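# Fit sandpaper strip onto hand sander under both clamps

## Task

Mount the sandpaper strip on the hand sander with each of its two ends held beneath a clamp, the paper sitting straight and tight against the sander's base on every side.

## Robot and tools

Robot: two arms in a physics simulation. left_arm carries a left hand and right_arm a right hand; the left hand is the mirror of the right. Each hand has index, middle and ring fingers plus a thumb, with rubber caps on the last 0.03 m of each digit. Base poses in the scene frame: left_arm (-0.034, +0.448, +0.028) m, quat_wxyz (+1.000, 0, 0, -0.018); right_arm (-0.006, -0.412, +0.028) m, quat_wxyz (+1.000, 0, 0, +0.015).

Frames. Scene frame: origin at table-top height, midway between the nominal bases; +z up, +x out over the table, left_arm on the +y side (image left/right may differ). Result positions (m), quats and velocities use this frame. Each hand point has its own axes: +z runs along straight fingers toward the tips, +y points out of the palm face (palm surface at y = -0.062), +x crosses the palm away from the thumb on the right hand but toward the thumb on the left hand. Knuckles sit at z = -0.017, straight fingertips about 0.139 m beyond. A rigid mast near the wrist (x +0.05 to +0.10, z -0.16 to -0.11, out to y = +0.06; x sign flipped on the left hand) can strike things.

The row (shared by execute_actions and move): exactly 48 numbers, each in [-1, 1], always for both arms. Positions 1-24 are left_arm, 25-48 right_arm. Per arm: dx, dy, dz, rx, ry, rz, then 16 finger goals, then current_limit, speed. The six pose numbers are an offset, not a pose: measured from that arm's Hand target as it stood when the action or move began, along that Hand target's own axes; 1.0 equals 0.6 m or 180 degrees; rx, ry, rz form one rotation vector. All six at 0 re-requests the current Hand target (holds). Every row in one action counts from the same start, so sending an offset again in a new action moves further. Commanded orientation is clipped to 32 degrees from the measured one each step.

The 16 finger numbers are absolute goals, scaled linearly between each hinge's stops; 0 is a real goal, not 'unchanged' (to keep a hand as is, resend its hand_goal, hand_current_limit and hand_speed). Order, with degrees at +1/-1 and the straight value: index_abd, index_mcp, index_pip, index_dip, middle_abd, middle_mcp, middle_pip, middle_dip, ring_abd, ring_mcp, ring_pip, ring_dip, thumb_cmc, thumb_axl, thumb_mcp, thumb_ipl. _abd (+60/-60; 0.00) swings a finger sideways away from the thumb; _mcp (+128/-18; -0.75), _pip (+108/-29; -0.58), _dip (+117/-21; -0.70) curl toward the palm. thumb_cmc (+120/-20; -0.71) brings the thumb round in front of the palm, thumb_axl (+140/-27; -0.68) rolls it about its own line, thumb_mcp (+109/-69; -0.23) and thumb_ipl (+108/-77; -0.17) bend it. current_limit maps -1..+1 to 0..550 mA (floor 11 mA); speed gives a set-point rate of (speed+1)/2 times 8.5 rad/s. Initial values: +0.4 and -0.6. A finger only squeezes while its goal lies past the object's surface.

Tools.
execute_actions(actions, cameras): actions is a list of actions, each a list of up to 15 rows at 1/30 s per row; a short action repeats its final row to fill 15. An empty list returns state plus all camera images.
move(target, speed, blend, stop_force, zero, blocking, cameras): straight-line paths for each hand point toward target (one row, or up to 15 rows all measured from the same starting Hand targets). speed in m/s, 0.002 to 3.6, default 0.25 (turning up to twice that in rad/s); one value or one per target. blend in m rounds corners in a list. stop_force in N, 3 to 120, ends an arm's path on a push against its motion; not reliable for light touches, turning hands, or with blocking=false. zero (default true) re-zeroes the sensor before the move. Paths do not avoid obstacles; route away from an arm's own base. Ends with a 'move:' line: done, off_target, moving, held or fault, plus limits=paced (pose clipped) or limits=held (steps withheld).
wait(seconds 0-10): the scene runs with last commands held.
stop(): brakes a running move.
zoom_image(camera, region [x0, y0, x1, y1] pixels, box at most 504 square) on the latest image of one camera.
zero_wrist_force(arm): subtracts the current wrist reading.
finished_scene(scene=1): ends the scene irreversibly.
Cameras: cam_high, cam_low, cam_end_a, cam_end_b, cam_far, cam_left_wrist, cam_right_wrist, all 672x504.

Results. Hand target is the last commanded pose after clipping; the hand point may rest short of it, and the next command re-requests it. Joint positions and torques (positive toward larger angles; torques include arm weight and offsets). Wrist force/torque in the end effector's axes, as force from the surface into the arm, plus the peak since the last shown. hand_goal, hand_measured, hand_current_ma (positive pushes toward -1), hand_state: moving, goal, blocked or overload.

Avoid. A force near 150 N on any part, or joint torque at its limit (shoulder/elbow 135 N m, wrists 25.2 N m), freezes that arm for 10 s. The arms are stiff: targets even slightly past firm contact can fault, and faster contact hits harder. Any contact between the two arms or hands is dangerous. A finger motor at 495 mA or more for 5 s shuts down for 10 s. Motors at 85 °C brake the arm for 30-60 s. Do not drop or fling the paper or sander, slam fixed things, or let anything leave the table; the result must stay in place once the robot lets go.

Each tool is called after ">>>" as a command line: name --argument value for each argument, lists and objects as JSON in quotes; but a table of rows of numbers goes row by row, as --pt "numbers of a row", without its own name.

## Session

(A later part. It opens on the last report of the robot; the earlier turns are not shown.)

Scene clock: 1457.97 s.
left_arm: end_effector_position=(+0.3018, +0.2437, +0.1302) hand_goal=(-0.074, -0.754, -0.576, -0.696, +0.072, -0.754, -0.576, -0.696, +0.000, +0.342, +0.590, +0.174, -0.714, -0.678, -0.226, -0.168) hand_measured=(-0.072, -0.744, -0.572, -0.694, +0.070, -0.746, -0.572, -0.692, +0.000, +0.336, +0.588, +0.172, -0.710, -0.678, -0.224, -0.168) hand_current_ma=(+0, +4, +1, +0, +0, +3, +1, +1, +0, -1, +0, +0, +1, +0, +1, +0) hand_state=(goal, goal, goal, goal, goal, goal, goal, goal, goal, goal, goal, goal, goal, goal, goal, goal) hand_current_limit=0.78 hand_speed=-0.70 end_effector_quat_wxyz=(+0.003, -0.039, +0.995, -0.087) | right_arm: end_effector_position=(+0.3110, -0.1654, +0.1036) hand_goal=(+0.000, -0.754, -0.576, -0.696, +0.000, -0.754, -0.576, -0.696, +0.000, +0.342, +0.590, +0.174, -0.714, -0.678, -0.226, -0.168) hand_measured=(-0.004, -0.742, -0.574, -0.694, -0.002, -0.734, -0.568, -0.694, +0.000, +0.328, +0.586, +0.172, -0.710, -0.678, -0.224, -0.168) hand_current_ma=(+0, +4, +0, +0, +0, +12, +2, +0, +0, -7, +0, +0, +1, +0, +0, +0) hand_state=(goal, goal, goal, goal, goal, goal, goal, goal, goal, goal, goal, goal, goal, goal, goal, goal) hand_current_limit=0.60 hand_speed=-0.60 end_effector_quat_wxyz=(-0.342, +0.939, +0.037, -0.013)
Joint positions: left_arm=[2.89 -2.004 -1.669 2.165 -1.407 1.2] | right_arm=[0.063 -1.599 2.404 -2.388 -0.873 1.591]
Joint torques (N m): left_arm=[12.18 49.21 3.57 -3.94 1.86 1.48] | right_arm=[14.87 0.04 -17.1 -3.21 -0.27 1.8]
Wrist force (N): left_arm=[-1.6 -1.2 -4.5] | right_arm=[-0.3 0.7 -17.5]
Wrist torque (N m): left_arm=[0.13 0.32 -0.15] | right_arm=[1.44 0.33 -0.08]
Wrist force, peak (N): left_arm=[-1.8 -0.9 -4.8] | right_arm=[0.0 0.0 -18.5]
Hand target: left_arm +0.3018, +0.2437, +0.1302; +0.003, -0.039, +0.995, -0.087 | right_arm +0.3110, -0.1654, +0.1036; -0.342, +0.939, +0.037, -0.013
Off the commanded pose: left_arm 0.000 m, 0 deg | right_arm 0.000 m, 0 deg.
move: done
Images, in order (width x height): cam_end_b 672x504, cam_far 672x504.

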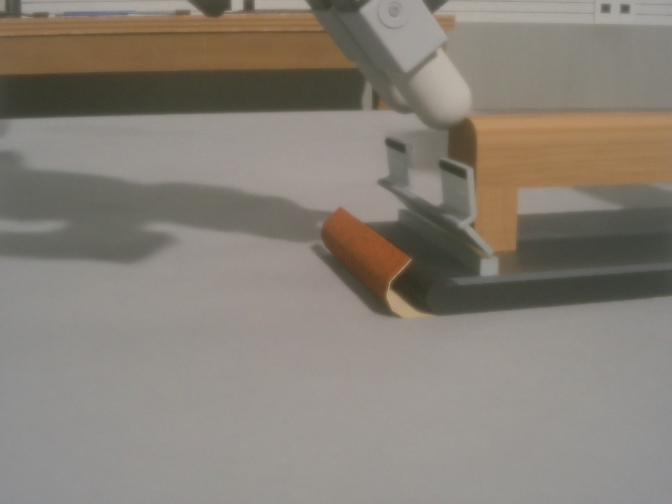

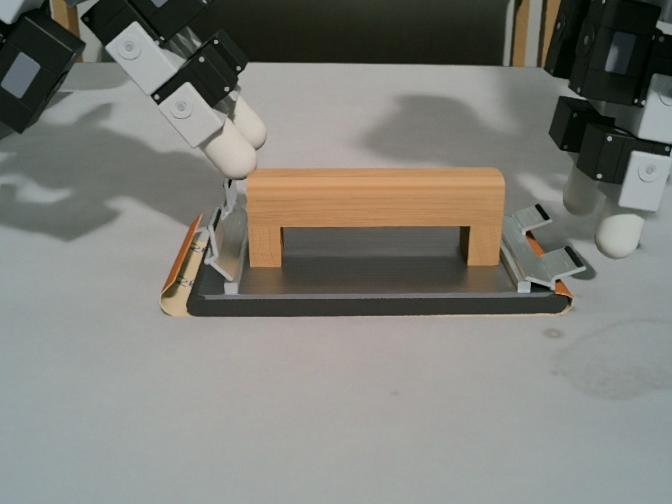

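>>> execute_actions --actions '[]' --cameras '["cam_end_a"]'

>>> zoom_image --camera "cam_end_a" --region '[380, 140, 560, 285]'

Scene clock: 1460.20 s.
left_arm: end_effector_position=(+0.3018, +0.2437, +0.1302) hand_goal=(-0.074, -0.754, -0.576, -0.696, +0.072, -0.754, -0.576, -0.696, +0.000, +0.342, +0.590, +0.174, -0.714, -0.678, -0.226, -0.168) hand_measured=(-0.072, -0.744, -0.572, -0.694, +0.070, -0.746, -0.572, -0.692, +0.000, +0.336, +0.588, +0.172, -0.710, -0.678, -0.224, -0.168) hand_current_ma=(+0, +4, +1, +0, +0, +3, +1, +1, +0, -1, +0, +0, +1, +0, +1, +0) hand_state=(goal, goal, goal, goal, goal, goal, goal, goal, goal, goal, goal, goal, goal, goal, goal, goal) hand_current_limit=0.78 hand_speed=-0.70 end_effector_quat_wxyz=(+0.003, -0.039, +0.995, -0.087) | right_arm: end_effector_position=(+0.3110, -0.1654, +0.1036) hand_goal=(+0.000, -0.754, -0.576, -0.696, +0.000, -0.754, -0.576, -0.696, +0.000, +0.342, +0.590, +0.174, -0.714, -0.678, -0.226, -0.168) hand_measured=(-0.004, -0.742, -0.574, -0.694, -0.002, -0.734, -0.568, -0.694, +0.000, +0.328, +0.586, +0.172, -0.710, -0.678, -0.224, -0.168) hand_current_ma=(+0, +4, +0, +0, +0, +12, +2, +0, +0, -7, +0, +0, +1, +0, +0, +0) hand_state=(goal, goal, goal, goal, goal, goal, goal, goal, goal, goal, goal, goal, goal, goal, goal, goal) hand_current_limit=0.60 hand_speed=-0.60 end_effector_quat_wxyz=(-0.342, +0.939, +0.037, -0.013)
Joint positions: left_arm=[2.89 -2.004 -1.669 2.165 -1.407 1.2] | right_arm=[0.063 -1.599 2.404 -2.388 -0.873 1.591]
Joint velocities: within noise
Joint torques (N m): left_arm=[10.63 49.31 3.94 -3.68 1.88 1.34] | right_arm=[14.76 0.35 -17.27 -3.13 -0.16 1.79]
Motor temperatures (°C): left_arm=[30 30 29 35 35 39] | right_arm=[27 31 30 37 33 37]
Wrist force (N): left_arm=[-1.6 -1.1 -4.5] | right_arm=[-0.4 0.0 -18.3]
Wrist torque (N m): left_arm=[0.14 0.32 -0.16] | right_arm=[1.42 0.36 -0.10]
Wrist force, peak (N): left_arm=[-1.8 -1.2 -4.6] | right_arm=[-0.2 0.0 -18.5]
Hand target: left_arm +0.3018, +0.2437, +0.1302; +0.003, -0.039, +0.995, -0.087 | right_arm +0.3110, -0.1654, +0.1036; -0.342, +0.939, +0.037, -0.013
Off the commanded pose: left_arm 0.000 m, 0 deg | right_arm 0.000 m, 0 deg.
Images, in order (width x height): cam_end_a 672x504.

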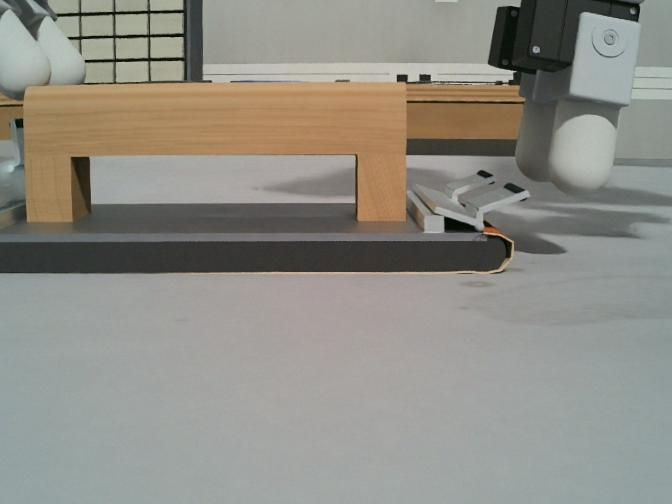

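Scaled by 2.800 from the camera's 672x504 image, which has a finer 960x720 frame.

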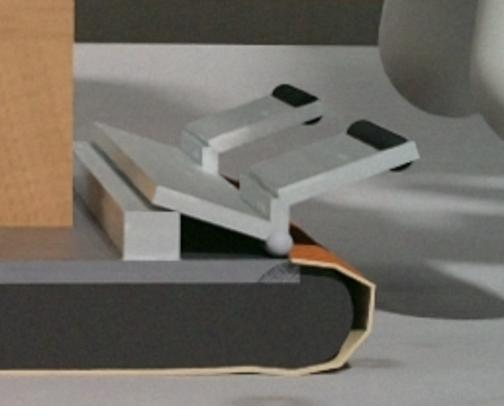

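>>> move --pt "0 0 0 0 0 0 -0.073 -0.754 -0.576 -0.696 0.073 -0.754 -0.576 -0.696 0 0.342 0.591 0.174 -0.714 -0.678 -0.226 -0.168 0.78 -0.7 0.0027 -0.1398 -0.0488 -0.0833 0 0 0 -0.754 -0.576 -0.696 0 -0.754 -0.576 -0.696 0 0.342 0.591 0.174 -0.714 -0.678 -0.226 -0.168 0.6 -0.6" --pt "0 0.0011 0.0347 0 0 0 -0.073 -0.754 -0.576 -0.696 0.073 -0.754 -0.576 -0.696 0 0.342 0.591 0.174 -0.714 -0.678 -0.226 -0.168 0.78 -0.7 0 -0.2168 0.0812 -0.0833 0 0 0 -0.754 -0.576 -0.696 0 -0.754 -0.576 -0.696 0 0.342 0.591 0.174 -0.714 -0.678 -0.226 -0.168 0.6 -0.6" --speed 0.12 --blend '[0.01, 0]'

>>> move --target '[0, 0, 0, 0, 0, 0, -0.073, -0.754, -0.576, -0.696, 0.073, -0.754, -0.576, -0.696, 0, 0.342, 0.591, 0.174, -0.714, -0.678, -0.226, -0.168, 0.78, -0.7, 0, 0.0113, 0.0242, 0, 0, 0, 0, -0.754, -0.576, -0.696, 0, -0.754, -0.576, -0.696, 0, 0.342, 0.591, 0.174, -0.714, -0.678, -0.226, -0.168, 0.6, -0.6]' --speed 0.015 --stop_force 28 --cameras '["cam_end_a"]'

>>> zoom_image --camera "cam_end_a" --region '[380, 140, 560, 285]'

Scene clock: 1477.90 s.
left_arm: end_effector_position=(+0.3020, +0.2408, +0.1097) hand_goal=(-0.074, -0.754, -0.576, -0.696, +0.072, -0.754, -0.576, -0.696, +0.000, +0.342, +0.590, +0.174, -0.714, -0.678, -0.226, -0.168) hand_measured=(-0.072, -0.744, -0.572, -0.694, +0.070, -0.746, -0.572, -0.692, +0.000, +0.336, +0.588, +0.172, -0.710, -0.678, -0.224, -0.168) hand_current_ma=(+0, +4, +1, +0, +0, +3, +1, +1, +0, -1, +0, +0, +1, +0, +1, +0) hand_state=(goal, goal, goal, goal, goal, goal, goal, goal, goal, goal, goal, goal, goal, goal, goal, goal) hand_current_limit=0.78 hand_speed=-0.70 end_effector_quat_wxyz=(+0.003, -0.039, +0.995, -0.087) | right_arm: end_effector_position=(+0.3008, -0.0349, +0.1499) hand_goal=(+0.000, -0.754, -0.576, -0.696, +0.000, -0.754, -0.576, -0.696, +0.000, +0.342, +0.590, +0.174, -0.714, -0.678, -0.226, -0.168) hand_measured=(-0.004, -0.742, -0.574, -0.694, -0.002, -0.740, -0.572, -0.694, +0.000, +0.328, +0.586, +0.172, -0.710, -0.678, -0.224, -0.168) hand_current_ma=(+0, +4, +0, +0, +0, +6, +1, +0, +0, -7, +0, +0, +1, +0, +0, +0) hand_state=(goal, goal, goal, goal, goal, goal, goal, goal, goal, goal, goal, goal, goal, goal, goal, goal) hand_current_limit=0.60 hand_speed=-0.60 end_effector_quat_wxyz=(-0.216, +0.976, +0.038, -0.008)
Joint positions: left_arm=[2.883 -2.034 -1.685 2.212 -1.408 1.194] | right_arm=[0.519 -1.429 2.081 -2.432 -1.185 2.084]
Joint torques (N m): left_arm=[-8 23.63 2.81 -0.94 -0.76 -1.37] | right_arm=[11.33 -15.57 -26.05 -5.03 -0.92 1.72]
Wrist force (N): left_arm=[-1.3 -1.2 -4.1] | right_arm=[0.2 -0.2 0.7]
Wrist torque (N m): left_arm=[0.08 0.30 -0.04] | right_arm=[-0.01 -0.08 -0.05]
Wrist force, peak (N): left_arm=[-2.0 -1.1 -4.6] | right_arm=[-0.1 0.0 -18.8]
Hand target: left_arm +0.3020, +0.2408, +0.1096; +0.003, -0.039, +0.995, -0.087 | right_arm +0.3008, -0.0348, +0.1498; -0.216, +0.976, +0.038, -0.008
Off the commanded pose: left_arm 0.000 m, 0 deg | right_arm 0.000 m, 0 deg.
move: done

Scene clock: 1479.90 s.
left_arm: end_effector_position=(+0.3020, +0.2408, +0.1096) hand_goal=(-0.074, -0.754, -0.576, -0.696, +0.072, -0.754, -0.576, -0.696, +0.000, +0.342, +0.590, +0.174, -0.714, -0.678, -0.226, -0.168) hand_measured=(-0.072, -0.744, -0.572, -0.694, +0.070, -0.746, -0.572, -0.692, +0.000, +0.336, +0.588, +0.172, -0.710, -0.678, -0.224, -0.168) hand_current_ma=(+0, +4, +1, +0, +0, +3, +1, +1, +0, -1, +0, +0, +1, +0, +1, +0) hand_state=(goal, goal, goal, goal, goal, goal, goal, goal, goal, goal, goal, goal, goal, goal, goal, goal) hand_current_limit=0.78 hand_speed=-0.70 end_effector_quat_wxyz=(+0.003, -0.039, +0.995, -0.087) | right_arm: end_effector_position=(+0.3008, -0.0347, +0.1382) hand_goal=(+0.000, -0.754, -0.576, -0.696, +0.000, -0.754, -0.576, -0.696, +0.000, +0.342, +0.590, +0.174, -0.714, -0.678, -0.226, -0.168) hand_measured=(-0.004, -0.742, -0.574, -0.694, -0.006, -0.752, -0.568, -0.678, +0.000, +0.328, +0.586, +0.172, -0.710, -0.678, -0.224, -0.168) hand_current_ma=(+0, +4, +0, +0, -1, +0, +2, +9, +0, -7, +0, +0, +1, +0, +0, +0) hand_state=(goal, goal, goal, goal, goal, goal, goal, goal, goal, goal, goal, goal, goal, goal, goal, goal) hand_current_limit=0.60 hand_speed=-0.60 end_effector_quat_wxyz=(-0.216, +0.976, +0.038, -0.008)
Joint positions: left_arm=[2.883 -2.034 -1.685 2.212 -1.408 1.194] | right_arm=[0.52 -1.409 2.095 -2.466 -1.185 2.084]
Joint torques (N m): left_arm=[-8.27 24.28 1.88 -0.81 -0.74 -1.26] | right_arm=[8.7 -23.24 -15.66 1.14 -1.11 1.41]
Wrist force (N): left_arm=[-1.5 -0.9 -4.3] | right_arm=[0.0 -1.4 -26.5]
Wrist torque (N m): left_arm=[0.14 0.31 -0.06] | right_arm=[2.12 0.54 -0.10]
Wrist force, peak (N): left_arm=[-1.9 -1.4 -4.5] | right_arm=[-0.3 -2.9 -37.9]
Hand target: left_arm +0.3020, +0.2408, +0.1096; +0.003, -0.039, +0.995, -0.087 | right_arm +0.3008, -0.0347, +0.1382; -0.216, +0.976, +0.038, -0.008 (not the last commanded pose)
Off the commanded pose: left_arm 0.000 m, 0 deg | right_arm 0.004 m, 0 deg.
move: contact (right_arm)
Images, in order (width x height): cam_end_a 672x504.

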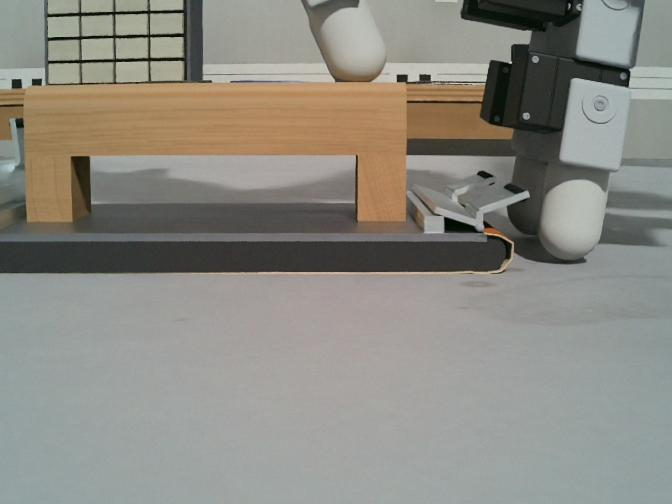

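Scaled by 2.800 from the camera's 672x504 image, which has a finer 960x720 frame.

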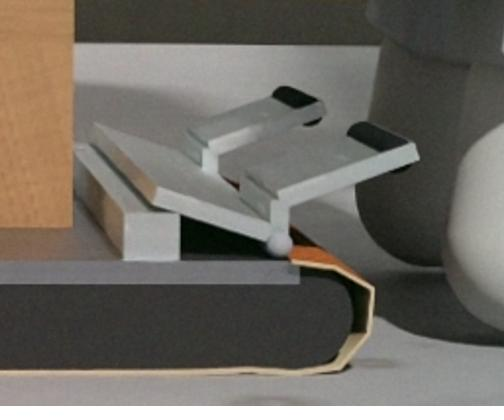

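>>> move --target '[0, -0.0203, 0.0053, 0, 0, 0, -0.073, -0.754, -0.576, -0.696, 0.073, -0.754, -0.576, -0.696, 0, 0.342, 0.591, 0.174, -0.714, -0.678, -0.226, -0.168, 0.78, -0.7, 0, 0, 0, 0, 0, 0, 0, -0.754, -0.576, -0.696, 0, -0.754, -0.576, -0.696, 0, 0.342, 0.591, 0.174, -0.714, -0.678, -0.226, -0.168, 0.6, -0.6]' --speed 0.03

>>> move --target '[0, 0, 0, 0, 0, 0, -0.073, -0.95, -0.62, -0.74, 0.073, -0.95, -0.62, -0.74, 0, 0.342, 0.591, 0.174, -0.714, -0.678, -0.226, -0.168, 0.5, -0.8, 0, 0, 0, 0, 0, 0, 0, -0.754, -0.576, -0.696, 0, -0.754, -0.576, -0.696, 0, 0.342, 0.591, 0.174, -0.714, -0.678, -0.226, -0.168, 0.6, -0.6]' --cameras '["cam_end_a"]'

>>> zoom_image --camera "cam_end_a" --region '[380, 140, 560, 285]'

Scene clock: 1486.37 s.
left_arm: end_effector_position=(+0.3030, +0.2284, +0.1086) hand_goal=(-0.074, -0.754, -0.576, -0.696, +0.072, -0.754, -0.576, -0.696, +0.000, +0.342, +0.590, +0.174, -0.714, -0.678, -0.226, -0.168) hand_measured=(-0.072, -0.728, -0.568, -0.694, +0.070, -0.728, -0.568, -0.694, +0.000, +0.336, +0.588, +0.172, -0.710, -0.678, -0.224, -0.168) hand_current_ma=(+0, +23, +3, +0, +0, +22, +3, +0, +0, -1, +0, +0, +1, +0, +1, +0) hand_state=(goal, blocked, goal, goal, goal, blocked, goal, goal, goal, goal, goal, goal, goal, goal, goal, goal) hand_current_limit=0.78 hand_speed=-0.70 end_effector_quat_wxyz=(+0.003, -0.039, +0.995, -0.087) | right_arm: end_effector_position=(+0.3008, -0.0347, +0.1382) hand_goal=(+0.000, -0.754, -0.576, -0.696, +0.000, -0.754, -0.576, -0.696, +0.000, +0.342, +0.590, +0.174, -0.714, -0.678, -0.226, -0.168) hand_measured=(-0.004, -0.742, -0.574, -0.694, -0.006, -0.752, -0.568, -0.678, +0.000, +0.328, +0.586, +0.172, -0.710, -0.678, -0.224, -0.168) hand_current_ma=(+0, +4, +0, +0, -1, +0, +2, +9, +0, -7, +0, +0, +1, +0, +0, +0) hand_state=(goal, goal, goal, goal, goal, goal, goal, goal, goal, goal, goal, goal, goal, goal, goal, goal) hand_current_limit=0.60 hand_speed=-0.60 end_effector_quat_wxyz=(-0.216, +0.976, +0.038, -0.008)
Joint positions: left_arm=[2.856 -2.051 -1.659 2.208 -1.409 1.166] | right_arm=[0.52 -1.409 2.095 -2.466 -1.185 2.084]
Joint torques (N m): left_arm=[-9.9 19.58 25.72 -2.49 0.01 -1.53] | right_arm=[9.22 -23.17 -15.25 0.52 -1.1 1.44]
Wrist force (N): left_arm=[-1.7 2.7 -13.5] | right_arm=[-0.3 -1.6 -26.5]
Wrist torque (N m): left_arm=[0.70 0.32 -0.08] | right_arm=[2.09 0.57 -0.12]
Wrist force, peak (N): left_arm=[-1.6 2.1 -14.4] | right_arm=[-0.3 -2.1 -27.8]
Hand target: left_arm +0.3030, +0.2283, +0.1086; +0.003, -0.039, +0.995, -0.087 | right_arm +0.3008, -0.0347, +0.1382; -0.216, +0.976, +0.038, -0.008
Off the commanded pose: left_arm 0.000 m, 0 deg | right_arm 0.000 m, 0 deg.
move: done

Scene clock: 1486.87 s.
left_arm: end_effector_position=(+0.3030, +0.2283, +0.1086) hand_goal=(-0.074, -0.950, -0.620, -0.740, +0.072, -0.950, -0.620, -0.740, +0.000, +0.342, +0.590, +0.174, -0.714, -0.678, -0.226, -0.168) hand_measured=(-0.072, -0.728, -0.568, -0.710, +0.070, -0.730, -0.568, -0.710, +0.000, +0.336, +0.588, +0.172, -0.710, -0.678, -0.224, -0.168) hand_current_ma=(+0, +412, +66, +26, +0, +412, +65, +27, +0, -1, +0, +0, +1, +0, +1, +0) hand_state=(goal, blocked, blocked, blocked, goal, blocked, blocked, blocked, goal, goal, goal, goal, goal, goal, goal, goal) hand_current_limit=0.50 hand_speed=-0.80 end_effector_quat_wxyz=(+0.003, -0.039, +0.995, -0.087) | right_arm: end_effector_position=(+0.3008, -0.0347, +0.1382) hand_goal=(+0.000, -0.754, -0.576, -0.696, +0.000, -0.754, -0.576, -0.696, +0.000, +0.342, +0.590, +0.174, -0.714, -0.678, -0.226, -0.168) hand_measured=(-0.004, -0.742, -0.574, -0.694, -0.006, -0.752, -0.568, -0.678, +0.000, +0.328, +0.586, +0.172, -0.710, -0.678, -0.224, -0.168) hand_current_ma=(+0, +4, +0, +0, -1, +0, +2, +9, +0, -7, +0, +0, +1, +0, +0, +0) hand_state=(goal, goal, goal, goal, goal, goal, goal, goal, goal, goal, goal, goal, goal, goal, goal, goal) hand_current_limit=0.60 hand_speed=-0.60 end_effector_quat_wxyz=(-0.216, +0.976, +0.038, -0.008)
Joint positions: left_arm=[2.856 -2.051 -1.659 2.208 -1.41 1.166] | right_arm=[0.52 -1.409 2.095 -2.466 -1.185 2.084]
Joint torques (N m): left_arm=[-10.84 21.02 26.22 -1.5 2.58 -1.57] | right_arm=[10.76 -23.61 -15.84 0.44 -0.94 1.37]
Wrist force (N): left_arm=[-1.2 5.7 -13.9] | right_arm=[0.0 -1.6 -26.7]
Wrist torque (N m): left_arm=[0.35 0.25 -0.06] | right_arm=[2.13 0.54 -0.10]
Wrist force, peak (N): left_arm=[-1.2 5.4 -15.0] | right_arm=[0.2 -2.0 -27.9]
Hand target: left_arm +0.3030, +0.2283, +0.1086; +0.003, -0.039, +0.995, -0.087 | right_arm +0.3008, -0.0347, +0.1382; -0.216, +0.976, +0.038, -0.008
Off the commanded pose: left_arm 0.000 m, 0 deg | right_arm 0.000 m, 0 deg.
move: done
Images, in order (width x height): cam_end_a 672x504.

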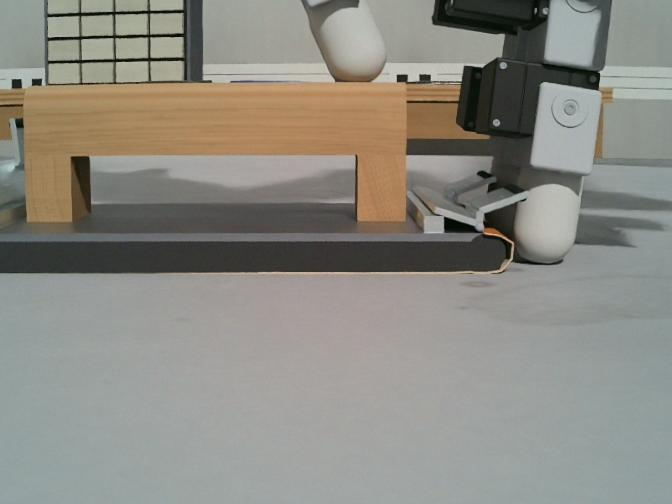

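Scaled by 2.800 from the camera's 672x504 image, which has a finer 960x720 frame.

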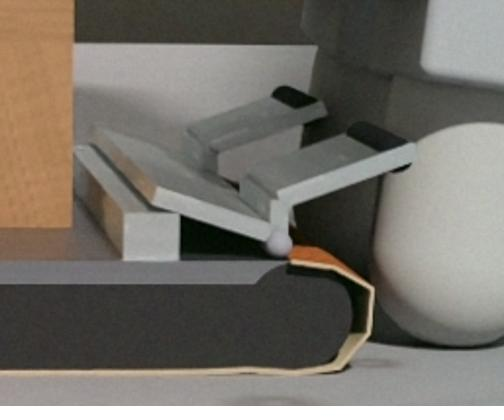

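>>> move --target '[0, -0.0047, -0.0077, 0, 0, 0, -0.073, -0.95, -0.62, -0.74, 0.073, -0.95, -0.62, -0.74, 0, 0.342, 0.591, 0.174, -0.714, -0.678, -0.226, -0.168, 0.75, -0.8, 0, 0, 0, 0, 0, 0, 0, -0.754, -0.576, -0.696, 0, -0.754, -0.576, -0.696, 0, 0.342, 0.591, 0.174, -0.714, -0.678, -0.226, -0.168, 0.6, -0.6]' --speed 0.02 --cameras '["cam_end_a"]'

>>> zoom_image --camera "cam_end_a" --region '[380, 140, 560, 285]'

Scene clock: 1492.43 s.
left_arm: end_effector_position=(+0.3031, +0.2263, +0.1135) hand_goal=(-0.074, -0.950, -0.620, -0.740, +0.072, -0.950, -0.620, -0.740, +0.000, +0.342, +0.590, +0.174, -0.714, -0.678, -0.226, -0.168) hand_measured=(-0.072, -0.728, -0.554, -0.710, +0.070, -0.730, -0.554, -0.702, +0.000, +0.336, +0.588, +0.172, -0.710, -0.678, -0.224, -0.168) hand_current_ma=(+0, +481, +102, +26, +0, +481, +100, +38, +0, -1, +0, +0, +1, +0, +1, +0) hand_state=(goal, blocked, blocked, blocked, goal, blocked, blocked, blocked, goal, goal, goal, goal, goal, goal, goal, goal) hand_current_limit=0.75 hand_speed=-0.80 end_effector_quat_wxyz=(+0.003, -0.039, +0.995, -0.087) | right_arm: end_effector_position=(+0.3008, -0.0347, +0.1382) hand_goal=(+0.000, -0.754, -0.576, -0.696, +0.000, -0.754, -0.576, -0.696, +0.000, +0.342, +0.590, +0.174, -0.714, -0.678, -0.226, -0.168) hand_measured=(-0.004, -0.742, -0.574, -0.694, -0.006, -0.752, -0.568, -0.678, +0.000, +0.328, +0.586, +0.172, -0.710, -0.678, -0.224, -0.168) hand_current_ma=(+0, +4, +0, +0, -1, +0, +2, +9, +0, -7, +0, +0, +1, +0, +0, +0) hand_state=(goal, goal, goal, goal, goal, goal, goal, goal, goal, goal, goal, goal, goal, goal, goal, goal) hand_current_limit=0.60 hand_speed=-0.60 end_effector_quat_wxyz=(-0.216, +0.976, +0.038, -0.008)
Joint positions: left_arm=[2.852 -2.047 -1.65 2.195 -1.41 1.162] | right_arm=[0.52 -1.409 2.095 -2.466 -1.185 2.084]
Joint torques (N m): left_arm=[-10.64 53.9 30.59 -2.99 2.44 -1.62] | right_arm=[8.99 -22.16 -13.92 -0.13 -1.01 1.26]
Wrist force (N): left_arm=[-1.6 12.1 -0.2] | right_arm=[-0.2 -1.8 -28.0]
Wrist torque (N m): left_arm=[-1.14 0.34 -0.09] | right_arm=[2.20 0.60 -0.13]
Wrist force, peak (N): left_arm=[-1.3 5.6 -15.3] | right_arm=[-0.1 -2.1 -29.2]
Hand target: left_arm +0.3032, +0.2263, +0.1137; +0.003, -0.039, +0.995, -0.087 | right_arm +0.3008, -0.0347, +0.1382; -0.216, +0.976, +0.038, -0.008
Off the commanded pose: left_arm 0.000 m, 0 deg | right_arm 0.000 m, 0 deg.
move: done
Images, in order (width x height): cam_end_a 672x504.

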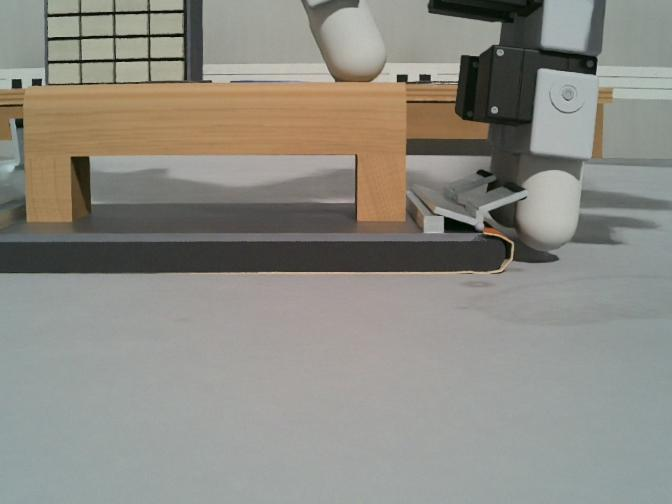

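Scaled by 2.800 from the camera's 672x504 image, which has a finer 960x720 frame.

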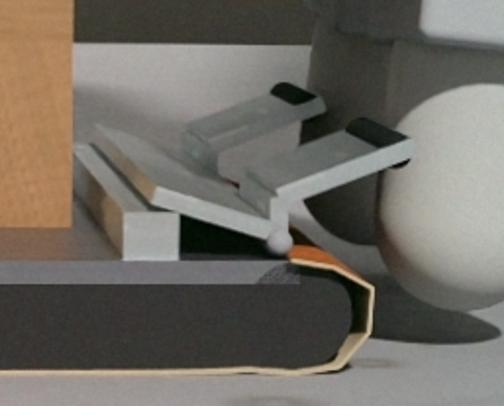

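>>> move --target '[0, -0.0045, -0.0062, 0, 0, 0, -0.073, -0.98, -0.62, -0.74, 0.073, -0.98, -0.62, -0.74, 0, 0.342, 0.591, 0.174, -0.714, -0.678, -0.226, -0.168, 0.78, -0.8, 0, 0, 0, 0, 0, 0, 0, -0.754, -0.576, -0.696, 0, -0.754, -0.576, -0.696, 0, 0.342, 0.591, 0.174, -0.714, -0.678, -0.226, -0.168, 0.6, -0.6]' --speed 0.02 --cameras '["cam_end_a"]'

>>> zoom_image --camera "cam_end_a" --region '[380, 140, 560, 285]'

Scene clock: 1498.10 s.
left_arm: end_effector_position=(+0.3033, +0.2243, +0.1177) hand_goal=(-0.074, -0.980, -0.620, -0.740, +0.072, -0.980, -0.620, -0.740, +0.000, +0.342, +0.590, +0.174, -0.714, -0.678, -0.226, -0.168) hand_measured=(-0.072, -0.728, -0.536, -0.700, +0.070, -0.730, -0.538, -0.690, +0.000, +0.336, +0.588, +0.172, -0.710, -0.678, -0.224, -0.168) hand_current_ma=(+0, +489, +148, +42, +0, +489, +144, +61, +0, -1, +0, +0, +1, +0, +1, +0) hand_state=(goal, blocked, blocked, blocked, goal, blocked, blocked, blocked, goal, goal, goal, goal, goal, goal, goal, goal) hand_current_limit=0.78 hand_speed=-0.80 end_effector_quat_wxyz=(+0.003, -0.039, +0.995, -0.087) | right_arm: end_effector_position=(+0.3008, -0.0347, +0.1382) hand_goal=(+0.000, -0.754, -0.576, -0.696, +0.000, -0.754, -0.576, -0.696, +0.000, +0.342, +0.590, +0.174, -0.714, -0.678, -0.226, -0.168) hand_measured=(-0.004, -0.742, -0.574, -0.694, -0.006, -0.752, -0.566, -0.678, +0.000, +0.328, +0.586, +0.172, -0.710, -0.678, -0.224, -0.168) hand_current_ma=(+0, +4, +0, +0, -1, +0, +3, +9, +0, -7, +0, +0, +1, +0, +0, +0) hand_state=(goal, goal, goal, goal, goal, goal, goal, goal, goal, goal, goal, goal, goal, goal, goal, goal) hand_current_limit=0.60 hand_speed=-0.60 end_effector_quat_wxyz=(-0.216, +0.976, +0.038, -0.008)
Joint positions: left_arm=[2.847 -2.045 -1.641 2.185 -1.41 1.157] | right_arm=[0.52 -1.409 2.095 -2.466 -1.185 2.084]
Joint torques (N m): left_arm=[-12.19 55.02 32.18 -2.97 3.07 -1.66] | right_arm=[8.29 -21.12 -13.83 -0.69 -1.14 1.31]
Wrist force (N): left_arm=[-1.7 14.1 0.3] | right_arm=[0.1 -2.0 -29.1]
Wrist torque (N m): left_arm=[-1.47 0.34 -0.10] | right_arm=[2.26 0.57 -0.10]
Wrist force, peak (N): left_arm=[-1.7 14.6 0.9] | right_arm=[-0.2 -2.3 -29.4]
Hand target: left_arm +0.3033, +0.2243, +0.1178; +0.003, -0.039, +0.995, -0.087 | right_arm +0.3008, -0.0347, +0.1382; -0.216, +0.976, +0.038, -0.008
Off the commanded pose: left_arm 0.000 m, 0 deg | right_arm 0.000 m, 0 deg.
move: done
Images, in order (width x height): cam_end_a 672x504.

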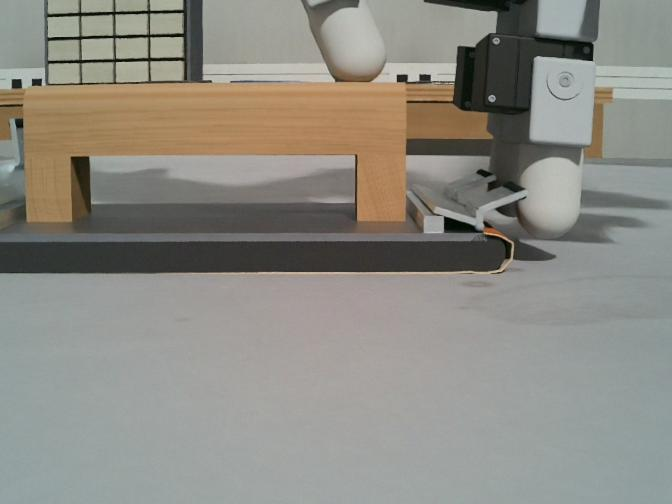

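Scaled by 2.800 from the camera's 672x504 image, which has a finer 960x720 frame.

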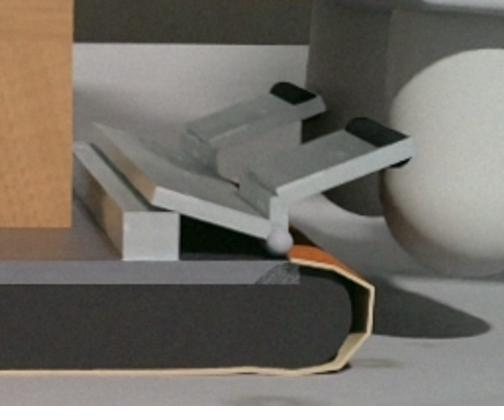

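>>> move --pt "0 0.0265 -0.0068 0 0 0 -0.073 -0.754 -0.576 -0.696 0.073 -0.754 -0.576 -0.696 0 0.342 0.591 0.174 -0.714 -0.678 -0.226 -0.168 0.78 -0.85 0 0 0 0 0 0 0 -0.754 -0.576 -0.696 0 -0.754 -0.576 -0.696 0 0.342 0.591 0.174 -0.714 -0.678 -0.226 -0.168 0.6 -0.6" --pt "0 0.0293 0.0093 0 0 0 -0.073 -0.754 -0.576 -0.696 0.073 -0.754 -0.576 -0.696 0 0.342 0.591 0.174 -0.714 -0.678 -0.226 -0.168 0.78 -0.85 0 0 0 0 0 0 0 -0.754 -0.576 -0.696 0 -0.754 -0.576 -0.696 0 0.342 0.591 0.174 -0.714 -0.678 -0.226 -0.168 0.6 -0.6" --speed '[0.08, 0.05]' --blend '[0.002, 0]'

>>> move --target '[0, -0.0393, 0.0069, 0, 0, 0, -0.073, -0.90, -0.62, -0.74, 0.073, -0.90, -0.62, -0.74, 0, 0.342, 0.591, 0.174, -0.714, -0.678, -0.226, -0.168, 0.78, -0.93, 0, 0, 0, 0, 0, 0, 0, -0.754, -0.576, -0.696, 0, -0.754, -0.576, -0.696, 0, 0.342, 0.591, 0.174, -0.714, -0.678, -0.226, -0.168, 0.6, -0.6]' --speed 0.03 --cameras '["cam_end_a", "cam_far"]'

>>> zoom_image --camera "cam_end_a" --region '[380, 140, 560, 285]'

>>> zoom_image --camera "cam_far" --region '[490, 180, 650, 330]'

Scene clock: 1522.77 s.
left_arm: end_effector_position=(+0.3020, +0.2406, +0.1094) hand_goal=(-0.074, -0.754, -0.576, -0.696, +0.072, -0.754, -0.576, -0.696, +0.000, +0.342, +0.590, +0.174, -0.714, -0.678, -0.226, -0.168) hand_measured=(-0.072, -0.744, -0.572, -0.694, +0.070, -0.746, -0.572, -0.692, +0.000, +0.336, +0.588, +0.172, -0.710, -0.678, -0.224, -0.168) hand_current_ma=(+0, +4, +1, +0, +0, +3, +1, +1, +0, -1, +0, +0, +1, +0, +1, +0) hand_state=(goal, goal, goal, goal, goal, goal, goal, goal, goal, goal, goal, goal, goal, goal, goal, goal) hand_current_limit=0.78 hand_speed=-0.85 end_effector_quat_wxyz=(+0.003, -0.039, +0.995, -0.087) | right_arm: end_effector_position=(+0.3008, -0.0347, +0.1382) hand_goal=(+0.000, -0.754, -0.576, -0.696, +0.000, -0.754, -0.576, -0.696, +0.000, +0.342, +0.590, +0.174, -0.714, -0.678, -0.226, -0.168) hand_measured=(-0.004, -0.742, -0.574, -0.694, -0.006, -0.752, -0.566, -0.678, +0.000, +0.328, +0.586, +0.172, -0.710, -0.678, -0.224, -0.168) hand_current_ma=(+0, +4, +0, +0, -1, +0, +3, +9, +0, -7, +0, +0, +1, +0, +0, +0) hand_state=(goal, goal, goal, goal, goal, goal, goal, goal, goal, goal, goal, goal, goal, goal, goal, goal) hand_current_limit=0.60 hand_speed=-0.60 end_effector_quat_wxyz=(-0.216, +0.976, +0.038, -0.008)
Joint positions: left_arm=[2.883 -2.034 -1.685 2.212 -1.408 1.193] | right_arm=[0.52 -1.409 2.095 -2.466 -1.185 2.084]
Joint torques (N m): left_arm=[11.69 22.99 3.81 -0.97 1.92 1.92] | right_arm=[10.88 -20.37 -11.07 -0.68 -0.93 1.31]
Wrist force (N): left_arm=[-1.7 -1.0 -4.3] | right_arm=[0.1 -1.7 -26.0]
Wrist torque (N m): left_arm=[0.13 0.34 -0.17] | right_arm=[2.08 0.51 -0.10]
Wrist force, peak (N): left_arm=[-1.8 14.8 0.7] | right_arm=[0.0 -2.3 -29.5]
Hand target: left_arm +0.3020, +0.2406, +0.1092; +0.003, -0.039, +0.995, -0.087 | right_arm +0.3008, -0.0347, +0.1382; -0.216, +0.976, +0.038, -0.008
Off the commanded pose: left_arm 0.000 m, 0 deg | right_arm 0.000 m, 0 deg.
move: done

Scene clock: 1523.97 s.
left_arm: end_effector_position=(+0.3039, +0.2169, +0.1093) hand_goal=(-0.074, -0.900, -0.620, -0.740, +0.072, -0.900, -0.620, -0.740, +0.000, +0.342, +0.590, +0.174, -0.714, -0.678, -0.226, -0.168) hand_measured=(-0.072, -0.676, -0.544, -0.712, +0.072, -0.686, -0.534, -0.702, +0.000, +0.336, +0.588, +0.172, -0.710, -0.678, -0.224, -0.168) hand_current_ma=(+0, +489, +128, +22, +0, +489, +155, +39, +0, -2, +0, +0, +1, +0, +1, +0) hand_state=(goal, blocked, blocked, blocked, goal, blocked, blocked, blocked, goal, goal, goal, goal, goal, goal, goal, goal) hand_current_limit=0.78 hand_speed=-0.93 end_effector_quat_wxyz=(+0.003, -0.039, +0.995, -0.087) | right_arm: end_effector_position=(+0.3008, -0.0347, +0.1382) hand_goal=(+0.000, -0.754, -0.576, -0.696, +0.000, -0.754, -0.576, -0.696, +0.000, +0.342, +0.590, +0.174, -0.714, -0.678, -0.226, -0.168) hand_measured=(-0.004, -0.742, -0.574, -0.694, -0.006, -0.752, -0.566, -0.678, +0.000, +0.328, +0.586, +0.172, -0.710, -0.678, -0.224, -0.168) hand_current_ma=(+0, +4, +0, +0, -1, +0, +3, +9, +0, -7, +0, +0, +1, +0, +0, +0) hand_state=(goal, goal, goal, goal, goal, goal, goal, goal, goal, goal, goal, goal, goal, goal, goal, goal) hand_current_limit=0.60 hand_speed=-0.60 end_effector_quat_wxyz=(-0.216, +0.976, +0.038, -0.008)
Joint positions: left_arm=[2.831 -2.065 -1.633 2.2 -1.411 1.141] | right_arm=[0.52 -1.409 2.095 -2.466 -1.185 2.084]
Joint torques (N m): left_arm=[-13.91 17.89 25.21 0.56 3.37 -1.7] | right_arm=[9.68 -20.21 -11.65 -0.77 -0.96 1.3]
Wrist force (N): left_arm=[-1.5 15.9 -25.9] | right_arm=[-0.2 -1.4 -26.9]
Wrist torque (N m): left_arm=[0.61 0.24 -0.11] | right_arm=[2.15 0.57 -0.12]
Wrist force, peak (N): left_arm=[-1.3 15.4 -26.6] | right_arm=[-0.1 -1.9 -27.9]
Hand target: left_arm +0.3039, +0.2167, +0.1093; +0.003, -0.039, +0.995, -0.087 | right_arm +0.3008, -0.0347, +0.1382; -0.216, +0.976, +0.038, -0.008
Off the commanded pose: left_arm 0.000 m, 0 deg | right_arm 0.000 m, 0 deg.
move: done
Images, in order (width x height): cam_end_a 672x504, cam_far 672x504.

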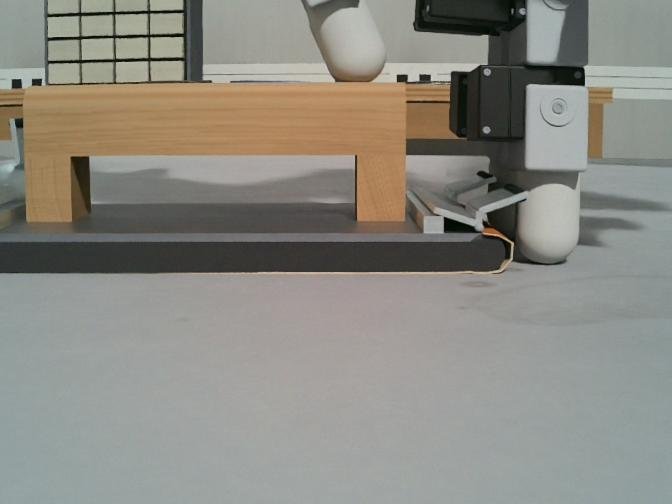

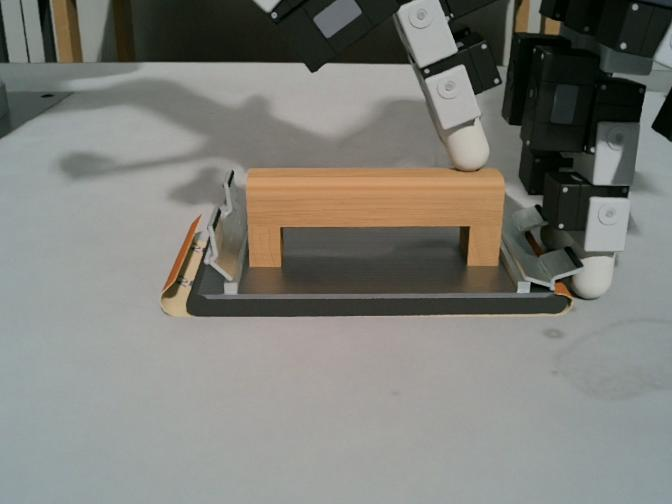

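Scaled by 2.800 from the camera's 672x504 image, which has a finer 960x720 frame.

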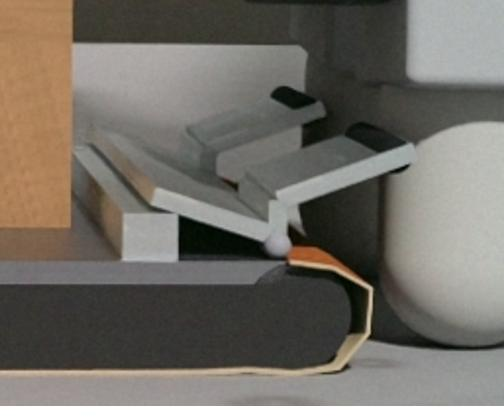

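Scaled by 3.150 from the camera's 672x504 image, which has a finer 960x720 frame.

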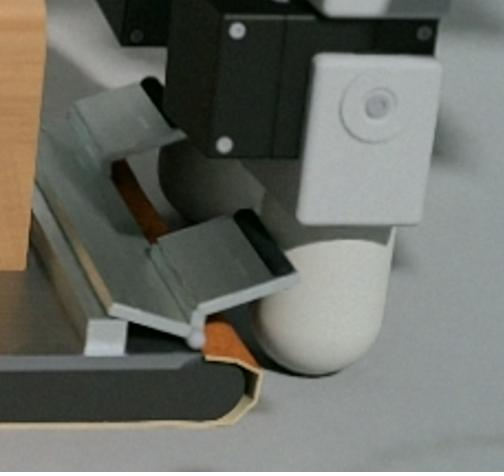

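>>> move --target '[0, -0.0003, -0.0023, 0, 0, 0, -0.073, -0.92, -0.62, -0.74, 0.073, -0.92, -0.62, -0.74, 0, 0.342, 0.591, 0.174, -0.714, -0.678, -0.226, -0.168, 0.78, -0.8, 0, 0, 0, 0, 0, 0, 0, -0.754, -0.576, -0.696, 0, -0.754, -0.576, -0.696, 0, 0.342, 0.591, 0.174, -0.714, -0.678, -0.226, -0.168, 0.6, -0.6]' --speed 0.02 --cameras '["cam_end_a"]'

>>> zoom_image --camera "cam_end_a" --region '[380, 140, 560, 285]'

Scene clock: 1529.13 s.
left_arm: end_effector_position=(+0.3039, +0.2167, +0.1106) hand_goal=(-0.074, -0.920, -0.620, -0.740, +0.072, -0.920, -0.620, -0.740, +0.000, +0.342, +0.590, +0.174, -0.714, -0.678, -0.226, -0.168) hand_measured=(-0.072, -0.674, -0.544, -0.708, +0.072, -0.684, -0.534, -0.698, +0.000, +0.336, +0.588, +0.172, -0.710, -0.678, -0.224, -0.168) hand_current_ma=(+0, +489, +128, +28, +0, +489, +156, +48, +0, -2, +0, +0, +1, +0, +1, +0) hand_state=(goal, blocked, blocked, blocked, goal, blocked, blocked, blocked, goal, goal, goal, goal, goal, goal, goal, goal) hand_current_limit=0.78 hand_speed=-0.80 end_effector_quat_wxyz=(+0.003, -0.039, +0.995, -0.087) | right_arm: end_effector_position=(+0.3008, -0.0347, +0.1382) hand_goal=(+0.000, -0.754, -0.576, -0.696, +0.000, -0.754, -0.576, -0.696, +0.000, +0.342, +0.590, +0.174, -0.714, -0.678, -0.226, -0.168) hand_measured=(-0.004, -0.742, -0.574, -0.694, -0.006, -0.752, -0.566, -0.678, +0.000, +0.328, +0.586, +0.172, -0.710, -0.678, -0.224, -0.168) hand_current_ma=(+0, +4, +0, +0, -1, +0, +3, +9, +0, -7, +0, +0, +1, +0, +0, +0) hand_state=(goal, goal, goal, goal, goal, goal, goal, goal, goal, goal, goal, goal, goal, goal, goal, goal) hand_current_limit=0.60 hand_speed=-0.60 end_effector_quat_wxyz=(-0.216, +0.976, +0.038, -0.008)
Joint positions: left_arm=[2.831 -2.064 -1.632 2.197 -1.411 1.141] | right_arm=[0.52 -1.409 2.095 -2.466 -1.185 2.084]
Joint torques (N m): left_arm=[4.19 56.09 30.94 -2.16 4.15 1.59] | right_arm=[9.89 -18.8 -12.03 -0.64 -0.81 1.4]
Wrist force (N): left_arm=[-1.4 15.9 -1.6] | right_arm=[0.0 -1.8 -29.0]
Wrist torque (N m): left_arm=[-1.21 0.36 -0.11] | right_arm=[2.29 0.60 -0.11]
Wrist force, peak (N): left_arm=[-1.8 15.5 -27.9] | right_arm=[0.0 -2.0 -29.6]
Hand target: left_arm +0.3039, +0.2168, +0.1107; +0.003, -0.039, +0.995, -0.087 | right_arm +0.3008, -0.0347, +0.1382; -0.216, +0.976, +0.038, -0.008
Off the commanded pose: left_arm 0.000 m, 0 deg | right_arm 0.000 m, 0 deg.
move: done
Images, in order (width x height): cam_end_a 672x504.

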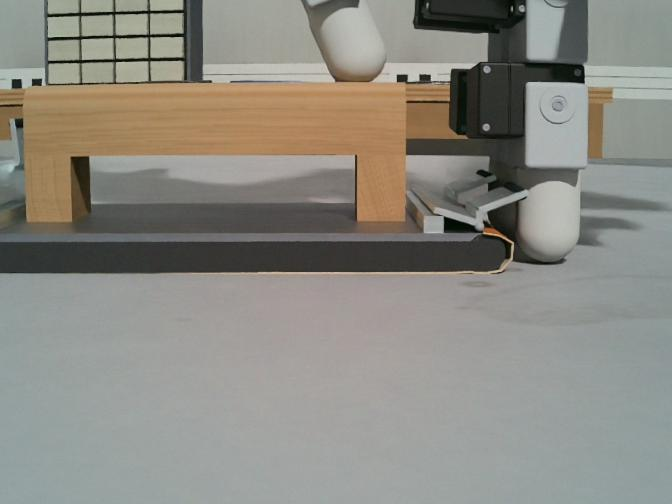

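Scaled by 2.800 from the camera's 672x504 image, which has a finer 960x720 frame.

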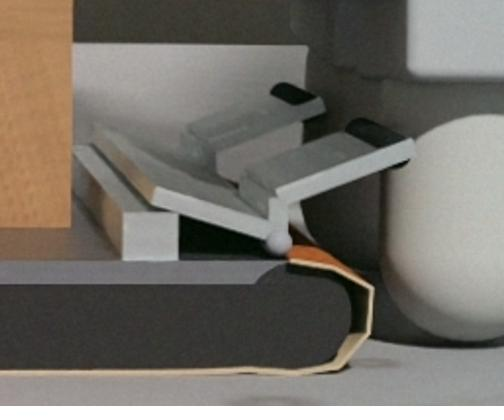

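>>> move --pt "-0.012 0.188 -0.304 0 0 0 -0.073 -0.754 -0.576 -0.696 0.073 -0.754 -0.576 -0.696 0 0.342 0.591 0.174 -0.714 -0.678 -0.226 -0.168 0.78 -0.85 0 0 0 0 0 0 0 -0.754 -0.576 -0.696 0 -0.754 -0.576 -0.696 0 0.342 0.591 0.174 -0.714 -0.678 -0.226 -0.168 0.6 -0.6" --pt "-0.012 0.188 -0.304 0 0 0.5 -0.073 -0.754 -0.576 -0.696 0.073 -0.754 -0.576 -0.696 0 0.342 0.591 0.174 -0.714 -0.678 -0.226 -0.168 0.78 -0.85 0 0 0 0 0 0 0 -0.754 -0.576 -0.696 0 -0.754 -0.576 -0.696 0 0.342 0.591 0.174 -0.714 -0.678 -0.226 -0.168 0.6 -0.6" --speed '[0.2, 0.5]' --blend '[0.02, 0]' --cameras '["cam_far", "cam_high"]'

Scene clock: 1569.40 s.
left_arm: end_effector_position=(+0.3001, +0.3597, +0.2706) hand_goal=(-0.074, -0.754, -0.576, -0.696, +0.072, -0.754, -0.576, -0.696, +0.000, +0.342, +0.590, +0.174, -0.714, -0.678, -0.226, -0.168) hand_measured=(-0.074, -0.748, -0.572, -0.694, +0.070, -0.750, -0.572, -0.692, +0.000, +0.336, +0.588, +0.172, -0.710, -0.678, -0.224, -0.168) hand_current_ma=(+0, +2, +1, +0, +0, +1, +1, +1, +0, -2, +0, +0, +1, +0, +1, +0) hand_state=(goal, goal, goal, goal, goal, goal, goal, goal, goal, goal, goal, goal, goal, goal, goal, goal) hand_current_limit=0.78 hand_speed=-0.85 end_effector_quat_wxyz=(+0.064, +0.676, +0.731, -0.059) | right_arm: end_effector_position=(+0.3008, -0.0347, +0.1382) hand_goal=(+0.000, -0.754, -0.576, -0.696, +0.000, -0.754, -0.576, -0.696, +0.000, +0.342, +0.590, +0.174, -0.714, -0.678, -0.226, -0.168) hand_measured=(-0.004, -0.742, -0.574, -0.694, -0.006, -0.752, -0.566, -0.678, +0.000, +0.328, +0.586, +0.172, -0.710, -0.678, -0.224, -0.168) hand_current_ma=(+0, +4, +0, +0, -1, +0, +3, +9, +0, -7, +0, +0, +1, +0, +0, +0) hand_state=(goal, goal, goal, goal, goal, goal, goal, goal, goal, goal, goal, goal, goal, goal, goal, goal) hand_current_limit=0.60 hand_speed=-0.60 end_effector_quat_wxyz=(-0.216, +0.976, +0.038, -0.008)
Joint positions: left_arm=[3.414 -1.448 -1.99 1.839 -1.398 3.302] | right_arm=[0.52 -1.409 2.095 -2.466 -1.185 2.084]
Joint torques (N m): left_arm=[11.03 26.66 4.62 -3.76 2.05 1.91] | right_arm=[10.61 -17.06 -9.11 -0.69 -0.79 1.21]
Wrist force (N): left_arm=[-2.0 -1.3 -4.7] | right_arm=[-0.1 -2.1 -27.4]
Wrist torque (N m): left_arm=[0.07 0.35 -0.11] | right_arm=[2.11 0.55 -0.11]
Wrist force, peak (N): left_arm=[-1.4 16.0 -1.0] | right_arm=[-0.1 -2.3 -29.8]
Hand target: left_arm +0.3001, +0.3598, +0.2706; +0.064, +0.677, +0.731, -0.060 | right_arm +0.3008, -0.0347, +0.1382; -0.216, +0.976, +0.038, -0.008
Off the commanded pose: left_arm 0.000 m, 0 deg | right_arm 0.000 m, 0 deg.
move: done
Images, in order (width x height): cam_high 672x504, cam_far 672x504.

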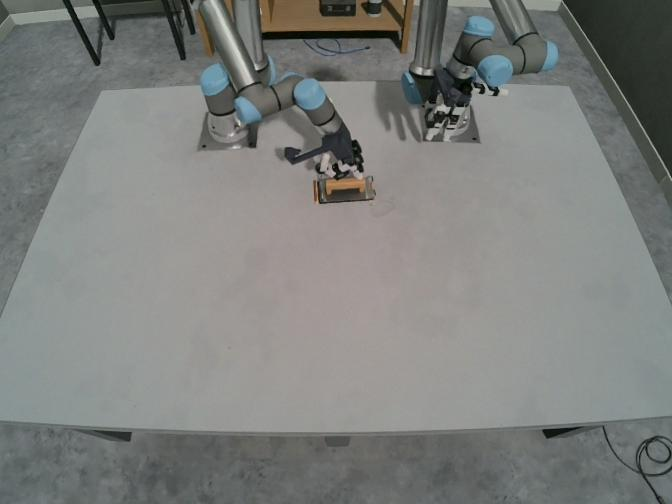

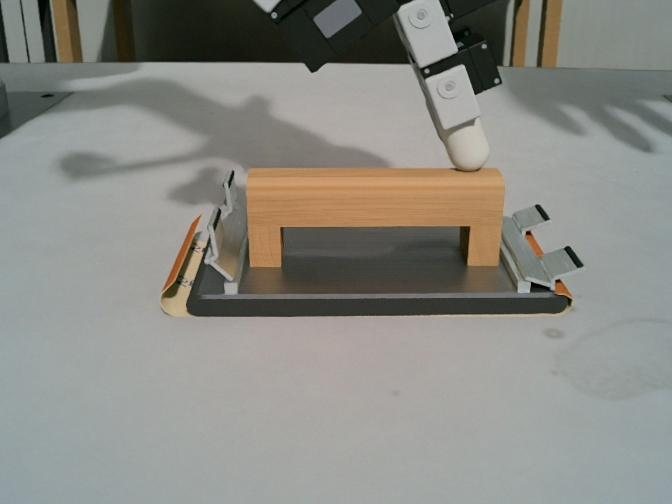

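>>> move --target '[0, 0, 0, 0, 0, 0.5, -0.073, -0.754, -0.576, -0.696, 0.073, -0.754, -0.576, -0.696, 0, 0.342, 0.591, 0.174, -0.714, -0.678, -0.226, -0.168, 0.78, -0.85, 0, 0, 0, 0, 0, 0, 0, -0.754, -0.576, -0.696, 0, -0.754, -0.576, -0.696, 0, 0.342, 0.591, 0.174, -0.714, -0.678, -0.226, -0.168, 0.6, -0.6]' --speed 0.5 --cameras '["cam_high"]'

Scene clock: 1576.40 s.
left_arm: end_effector_position=(+0.3001, +0.3598, +0.2706) hand_goal=(-0.074, -0.754, -0.576, -0.696, +0.072, -0.754, -0.576, -0.696, +0.000, +0.342, +0.590, +0.174, -0.714, -0.678, -0.226, -0.168) hand_measured=(-0.074, -0.752, -0.574, -0.694, +0.070, -0.752, -0.574, -0.692, +0.000, +0.336, +0.588, +0.172, -0.712, -0.678, -0.224, -0.168) hand_current_ma=(+0, +0, +0, +0, +0, +0, +0, +1, +0, -2, +0, +0, +0, +0, +1, +0) hand_state=(goal, goal, goal, goal, goal, goal, goal, goal, goal, goal, goal, goal, goal, goal, goal, goal) hand_current_limit=0.78 hand_speed=-0.85 end_effector_quat_wxyz=(+0.087, +0.995, +0.039, +0.003) | right_arm: end_effector_position=(+0.3008, -0.0347, +0.1382) hand_goal=(+0.000, -0.754, -0.576, -0.696, +0.000, -0.754, -0.576, -0.696, +0.000, +0.342, +0.590, +0.174, -0.714, -0.678, -0.226, -0.168) hand_measured=(-0.004, -0.742, -0.574, -0.694, -0.006, -0.752, -0.566, -0.678, +0.000, +0.328, +0.586, +0.172, -0.710, -0.678, -0.224, -0.168) hand_current_ma=(+0, +4, +0, +0, -1, +0, +3, +9, +0, -7, +0, +0, +1, +0, +0, +0) hand_state=(goal, goal, goal, goal, goal, goal, goal, goal, goal, goal, goal, goal, goal, goal, goal, goal) hand_current_limit=0.60 hand_speed=-0.60 end_effector_quat_wxyz=(-0.216, +0.976, +0.038, -0.008)
Joint positions: left_arm=[3.741 -1.587 -1.925 1.858 -1.416 5.204] | right_arm=[0.52 -1.409 2.095 -2.466 -1.185 2.084]
Joint torques (N m): left_arm=[-7.81 5.84 28.52 -4.18 2.33 1.72] | right_arm=[9.62 -17.03 -7.2 -0.56 -0.78 1.22]
Wrist force (N): left_arm=[-1.4 -0.4 -3.8] | right_arm=[0.0 -1.9 -26.4]
Wrist torque (N m): left_arm=[0.09 0.31 -0.07] | right_arm=[2.09 0.52 -0.11]
Wrist force, peak (N): left_arm=[-2.5 -1.2 -4.7] | right_arm=[-0.2 -2.2 -27.5]
Hand target: left_arm +0.3001, +0.3598, +0.2706; +0.087, +0.995, +0.039, +0.003 | right_arm +0.3008, -0.0347, +0.1382; -0.216, +0.976, +0.038, -0.008
Off the commanded pose: left_arm 0.000 m, 0 deg | right_arm 0.000 m, 0 deg.
move: done
Images, in order (width x height): cam_high 672x504.

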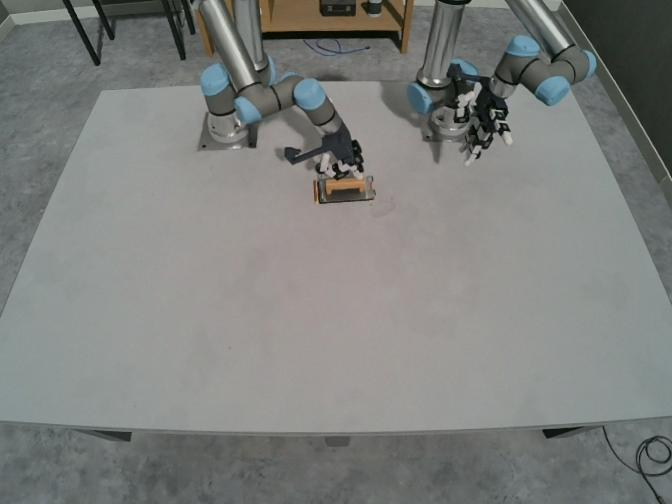

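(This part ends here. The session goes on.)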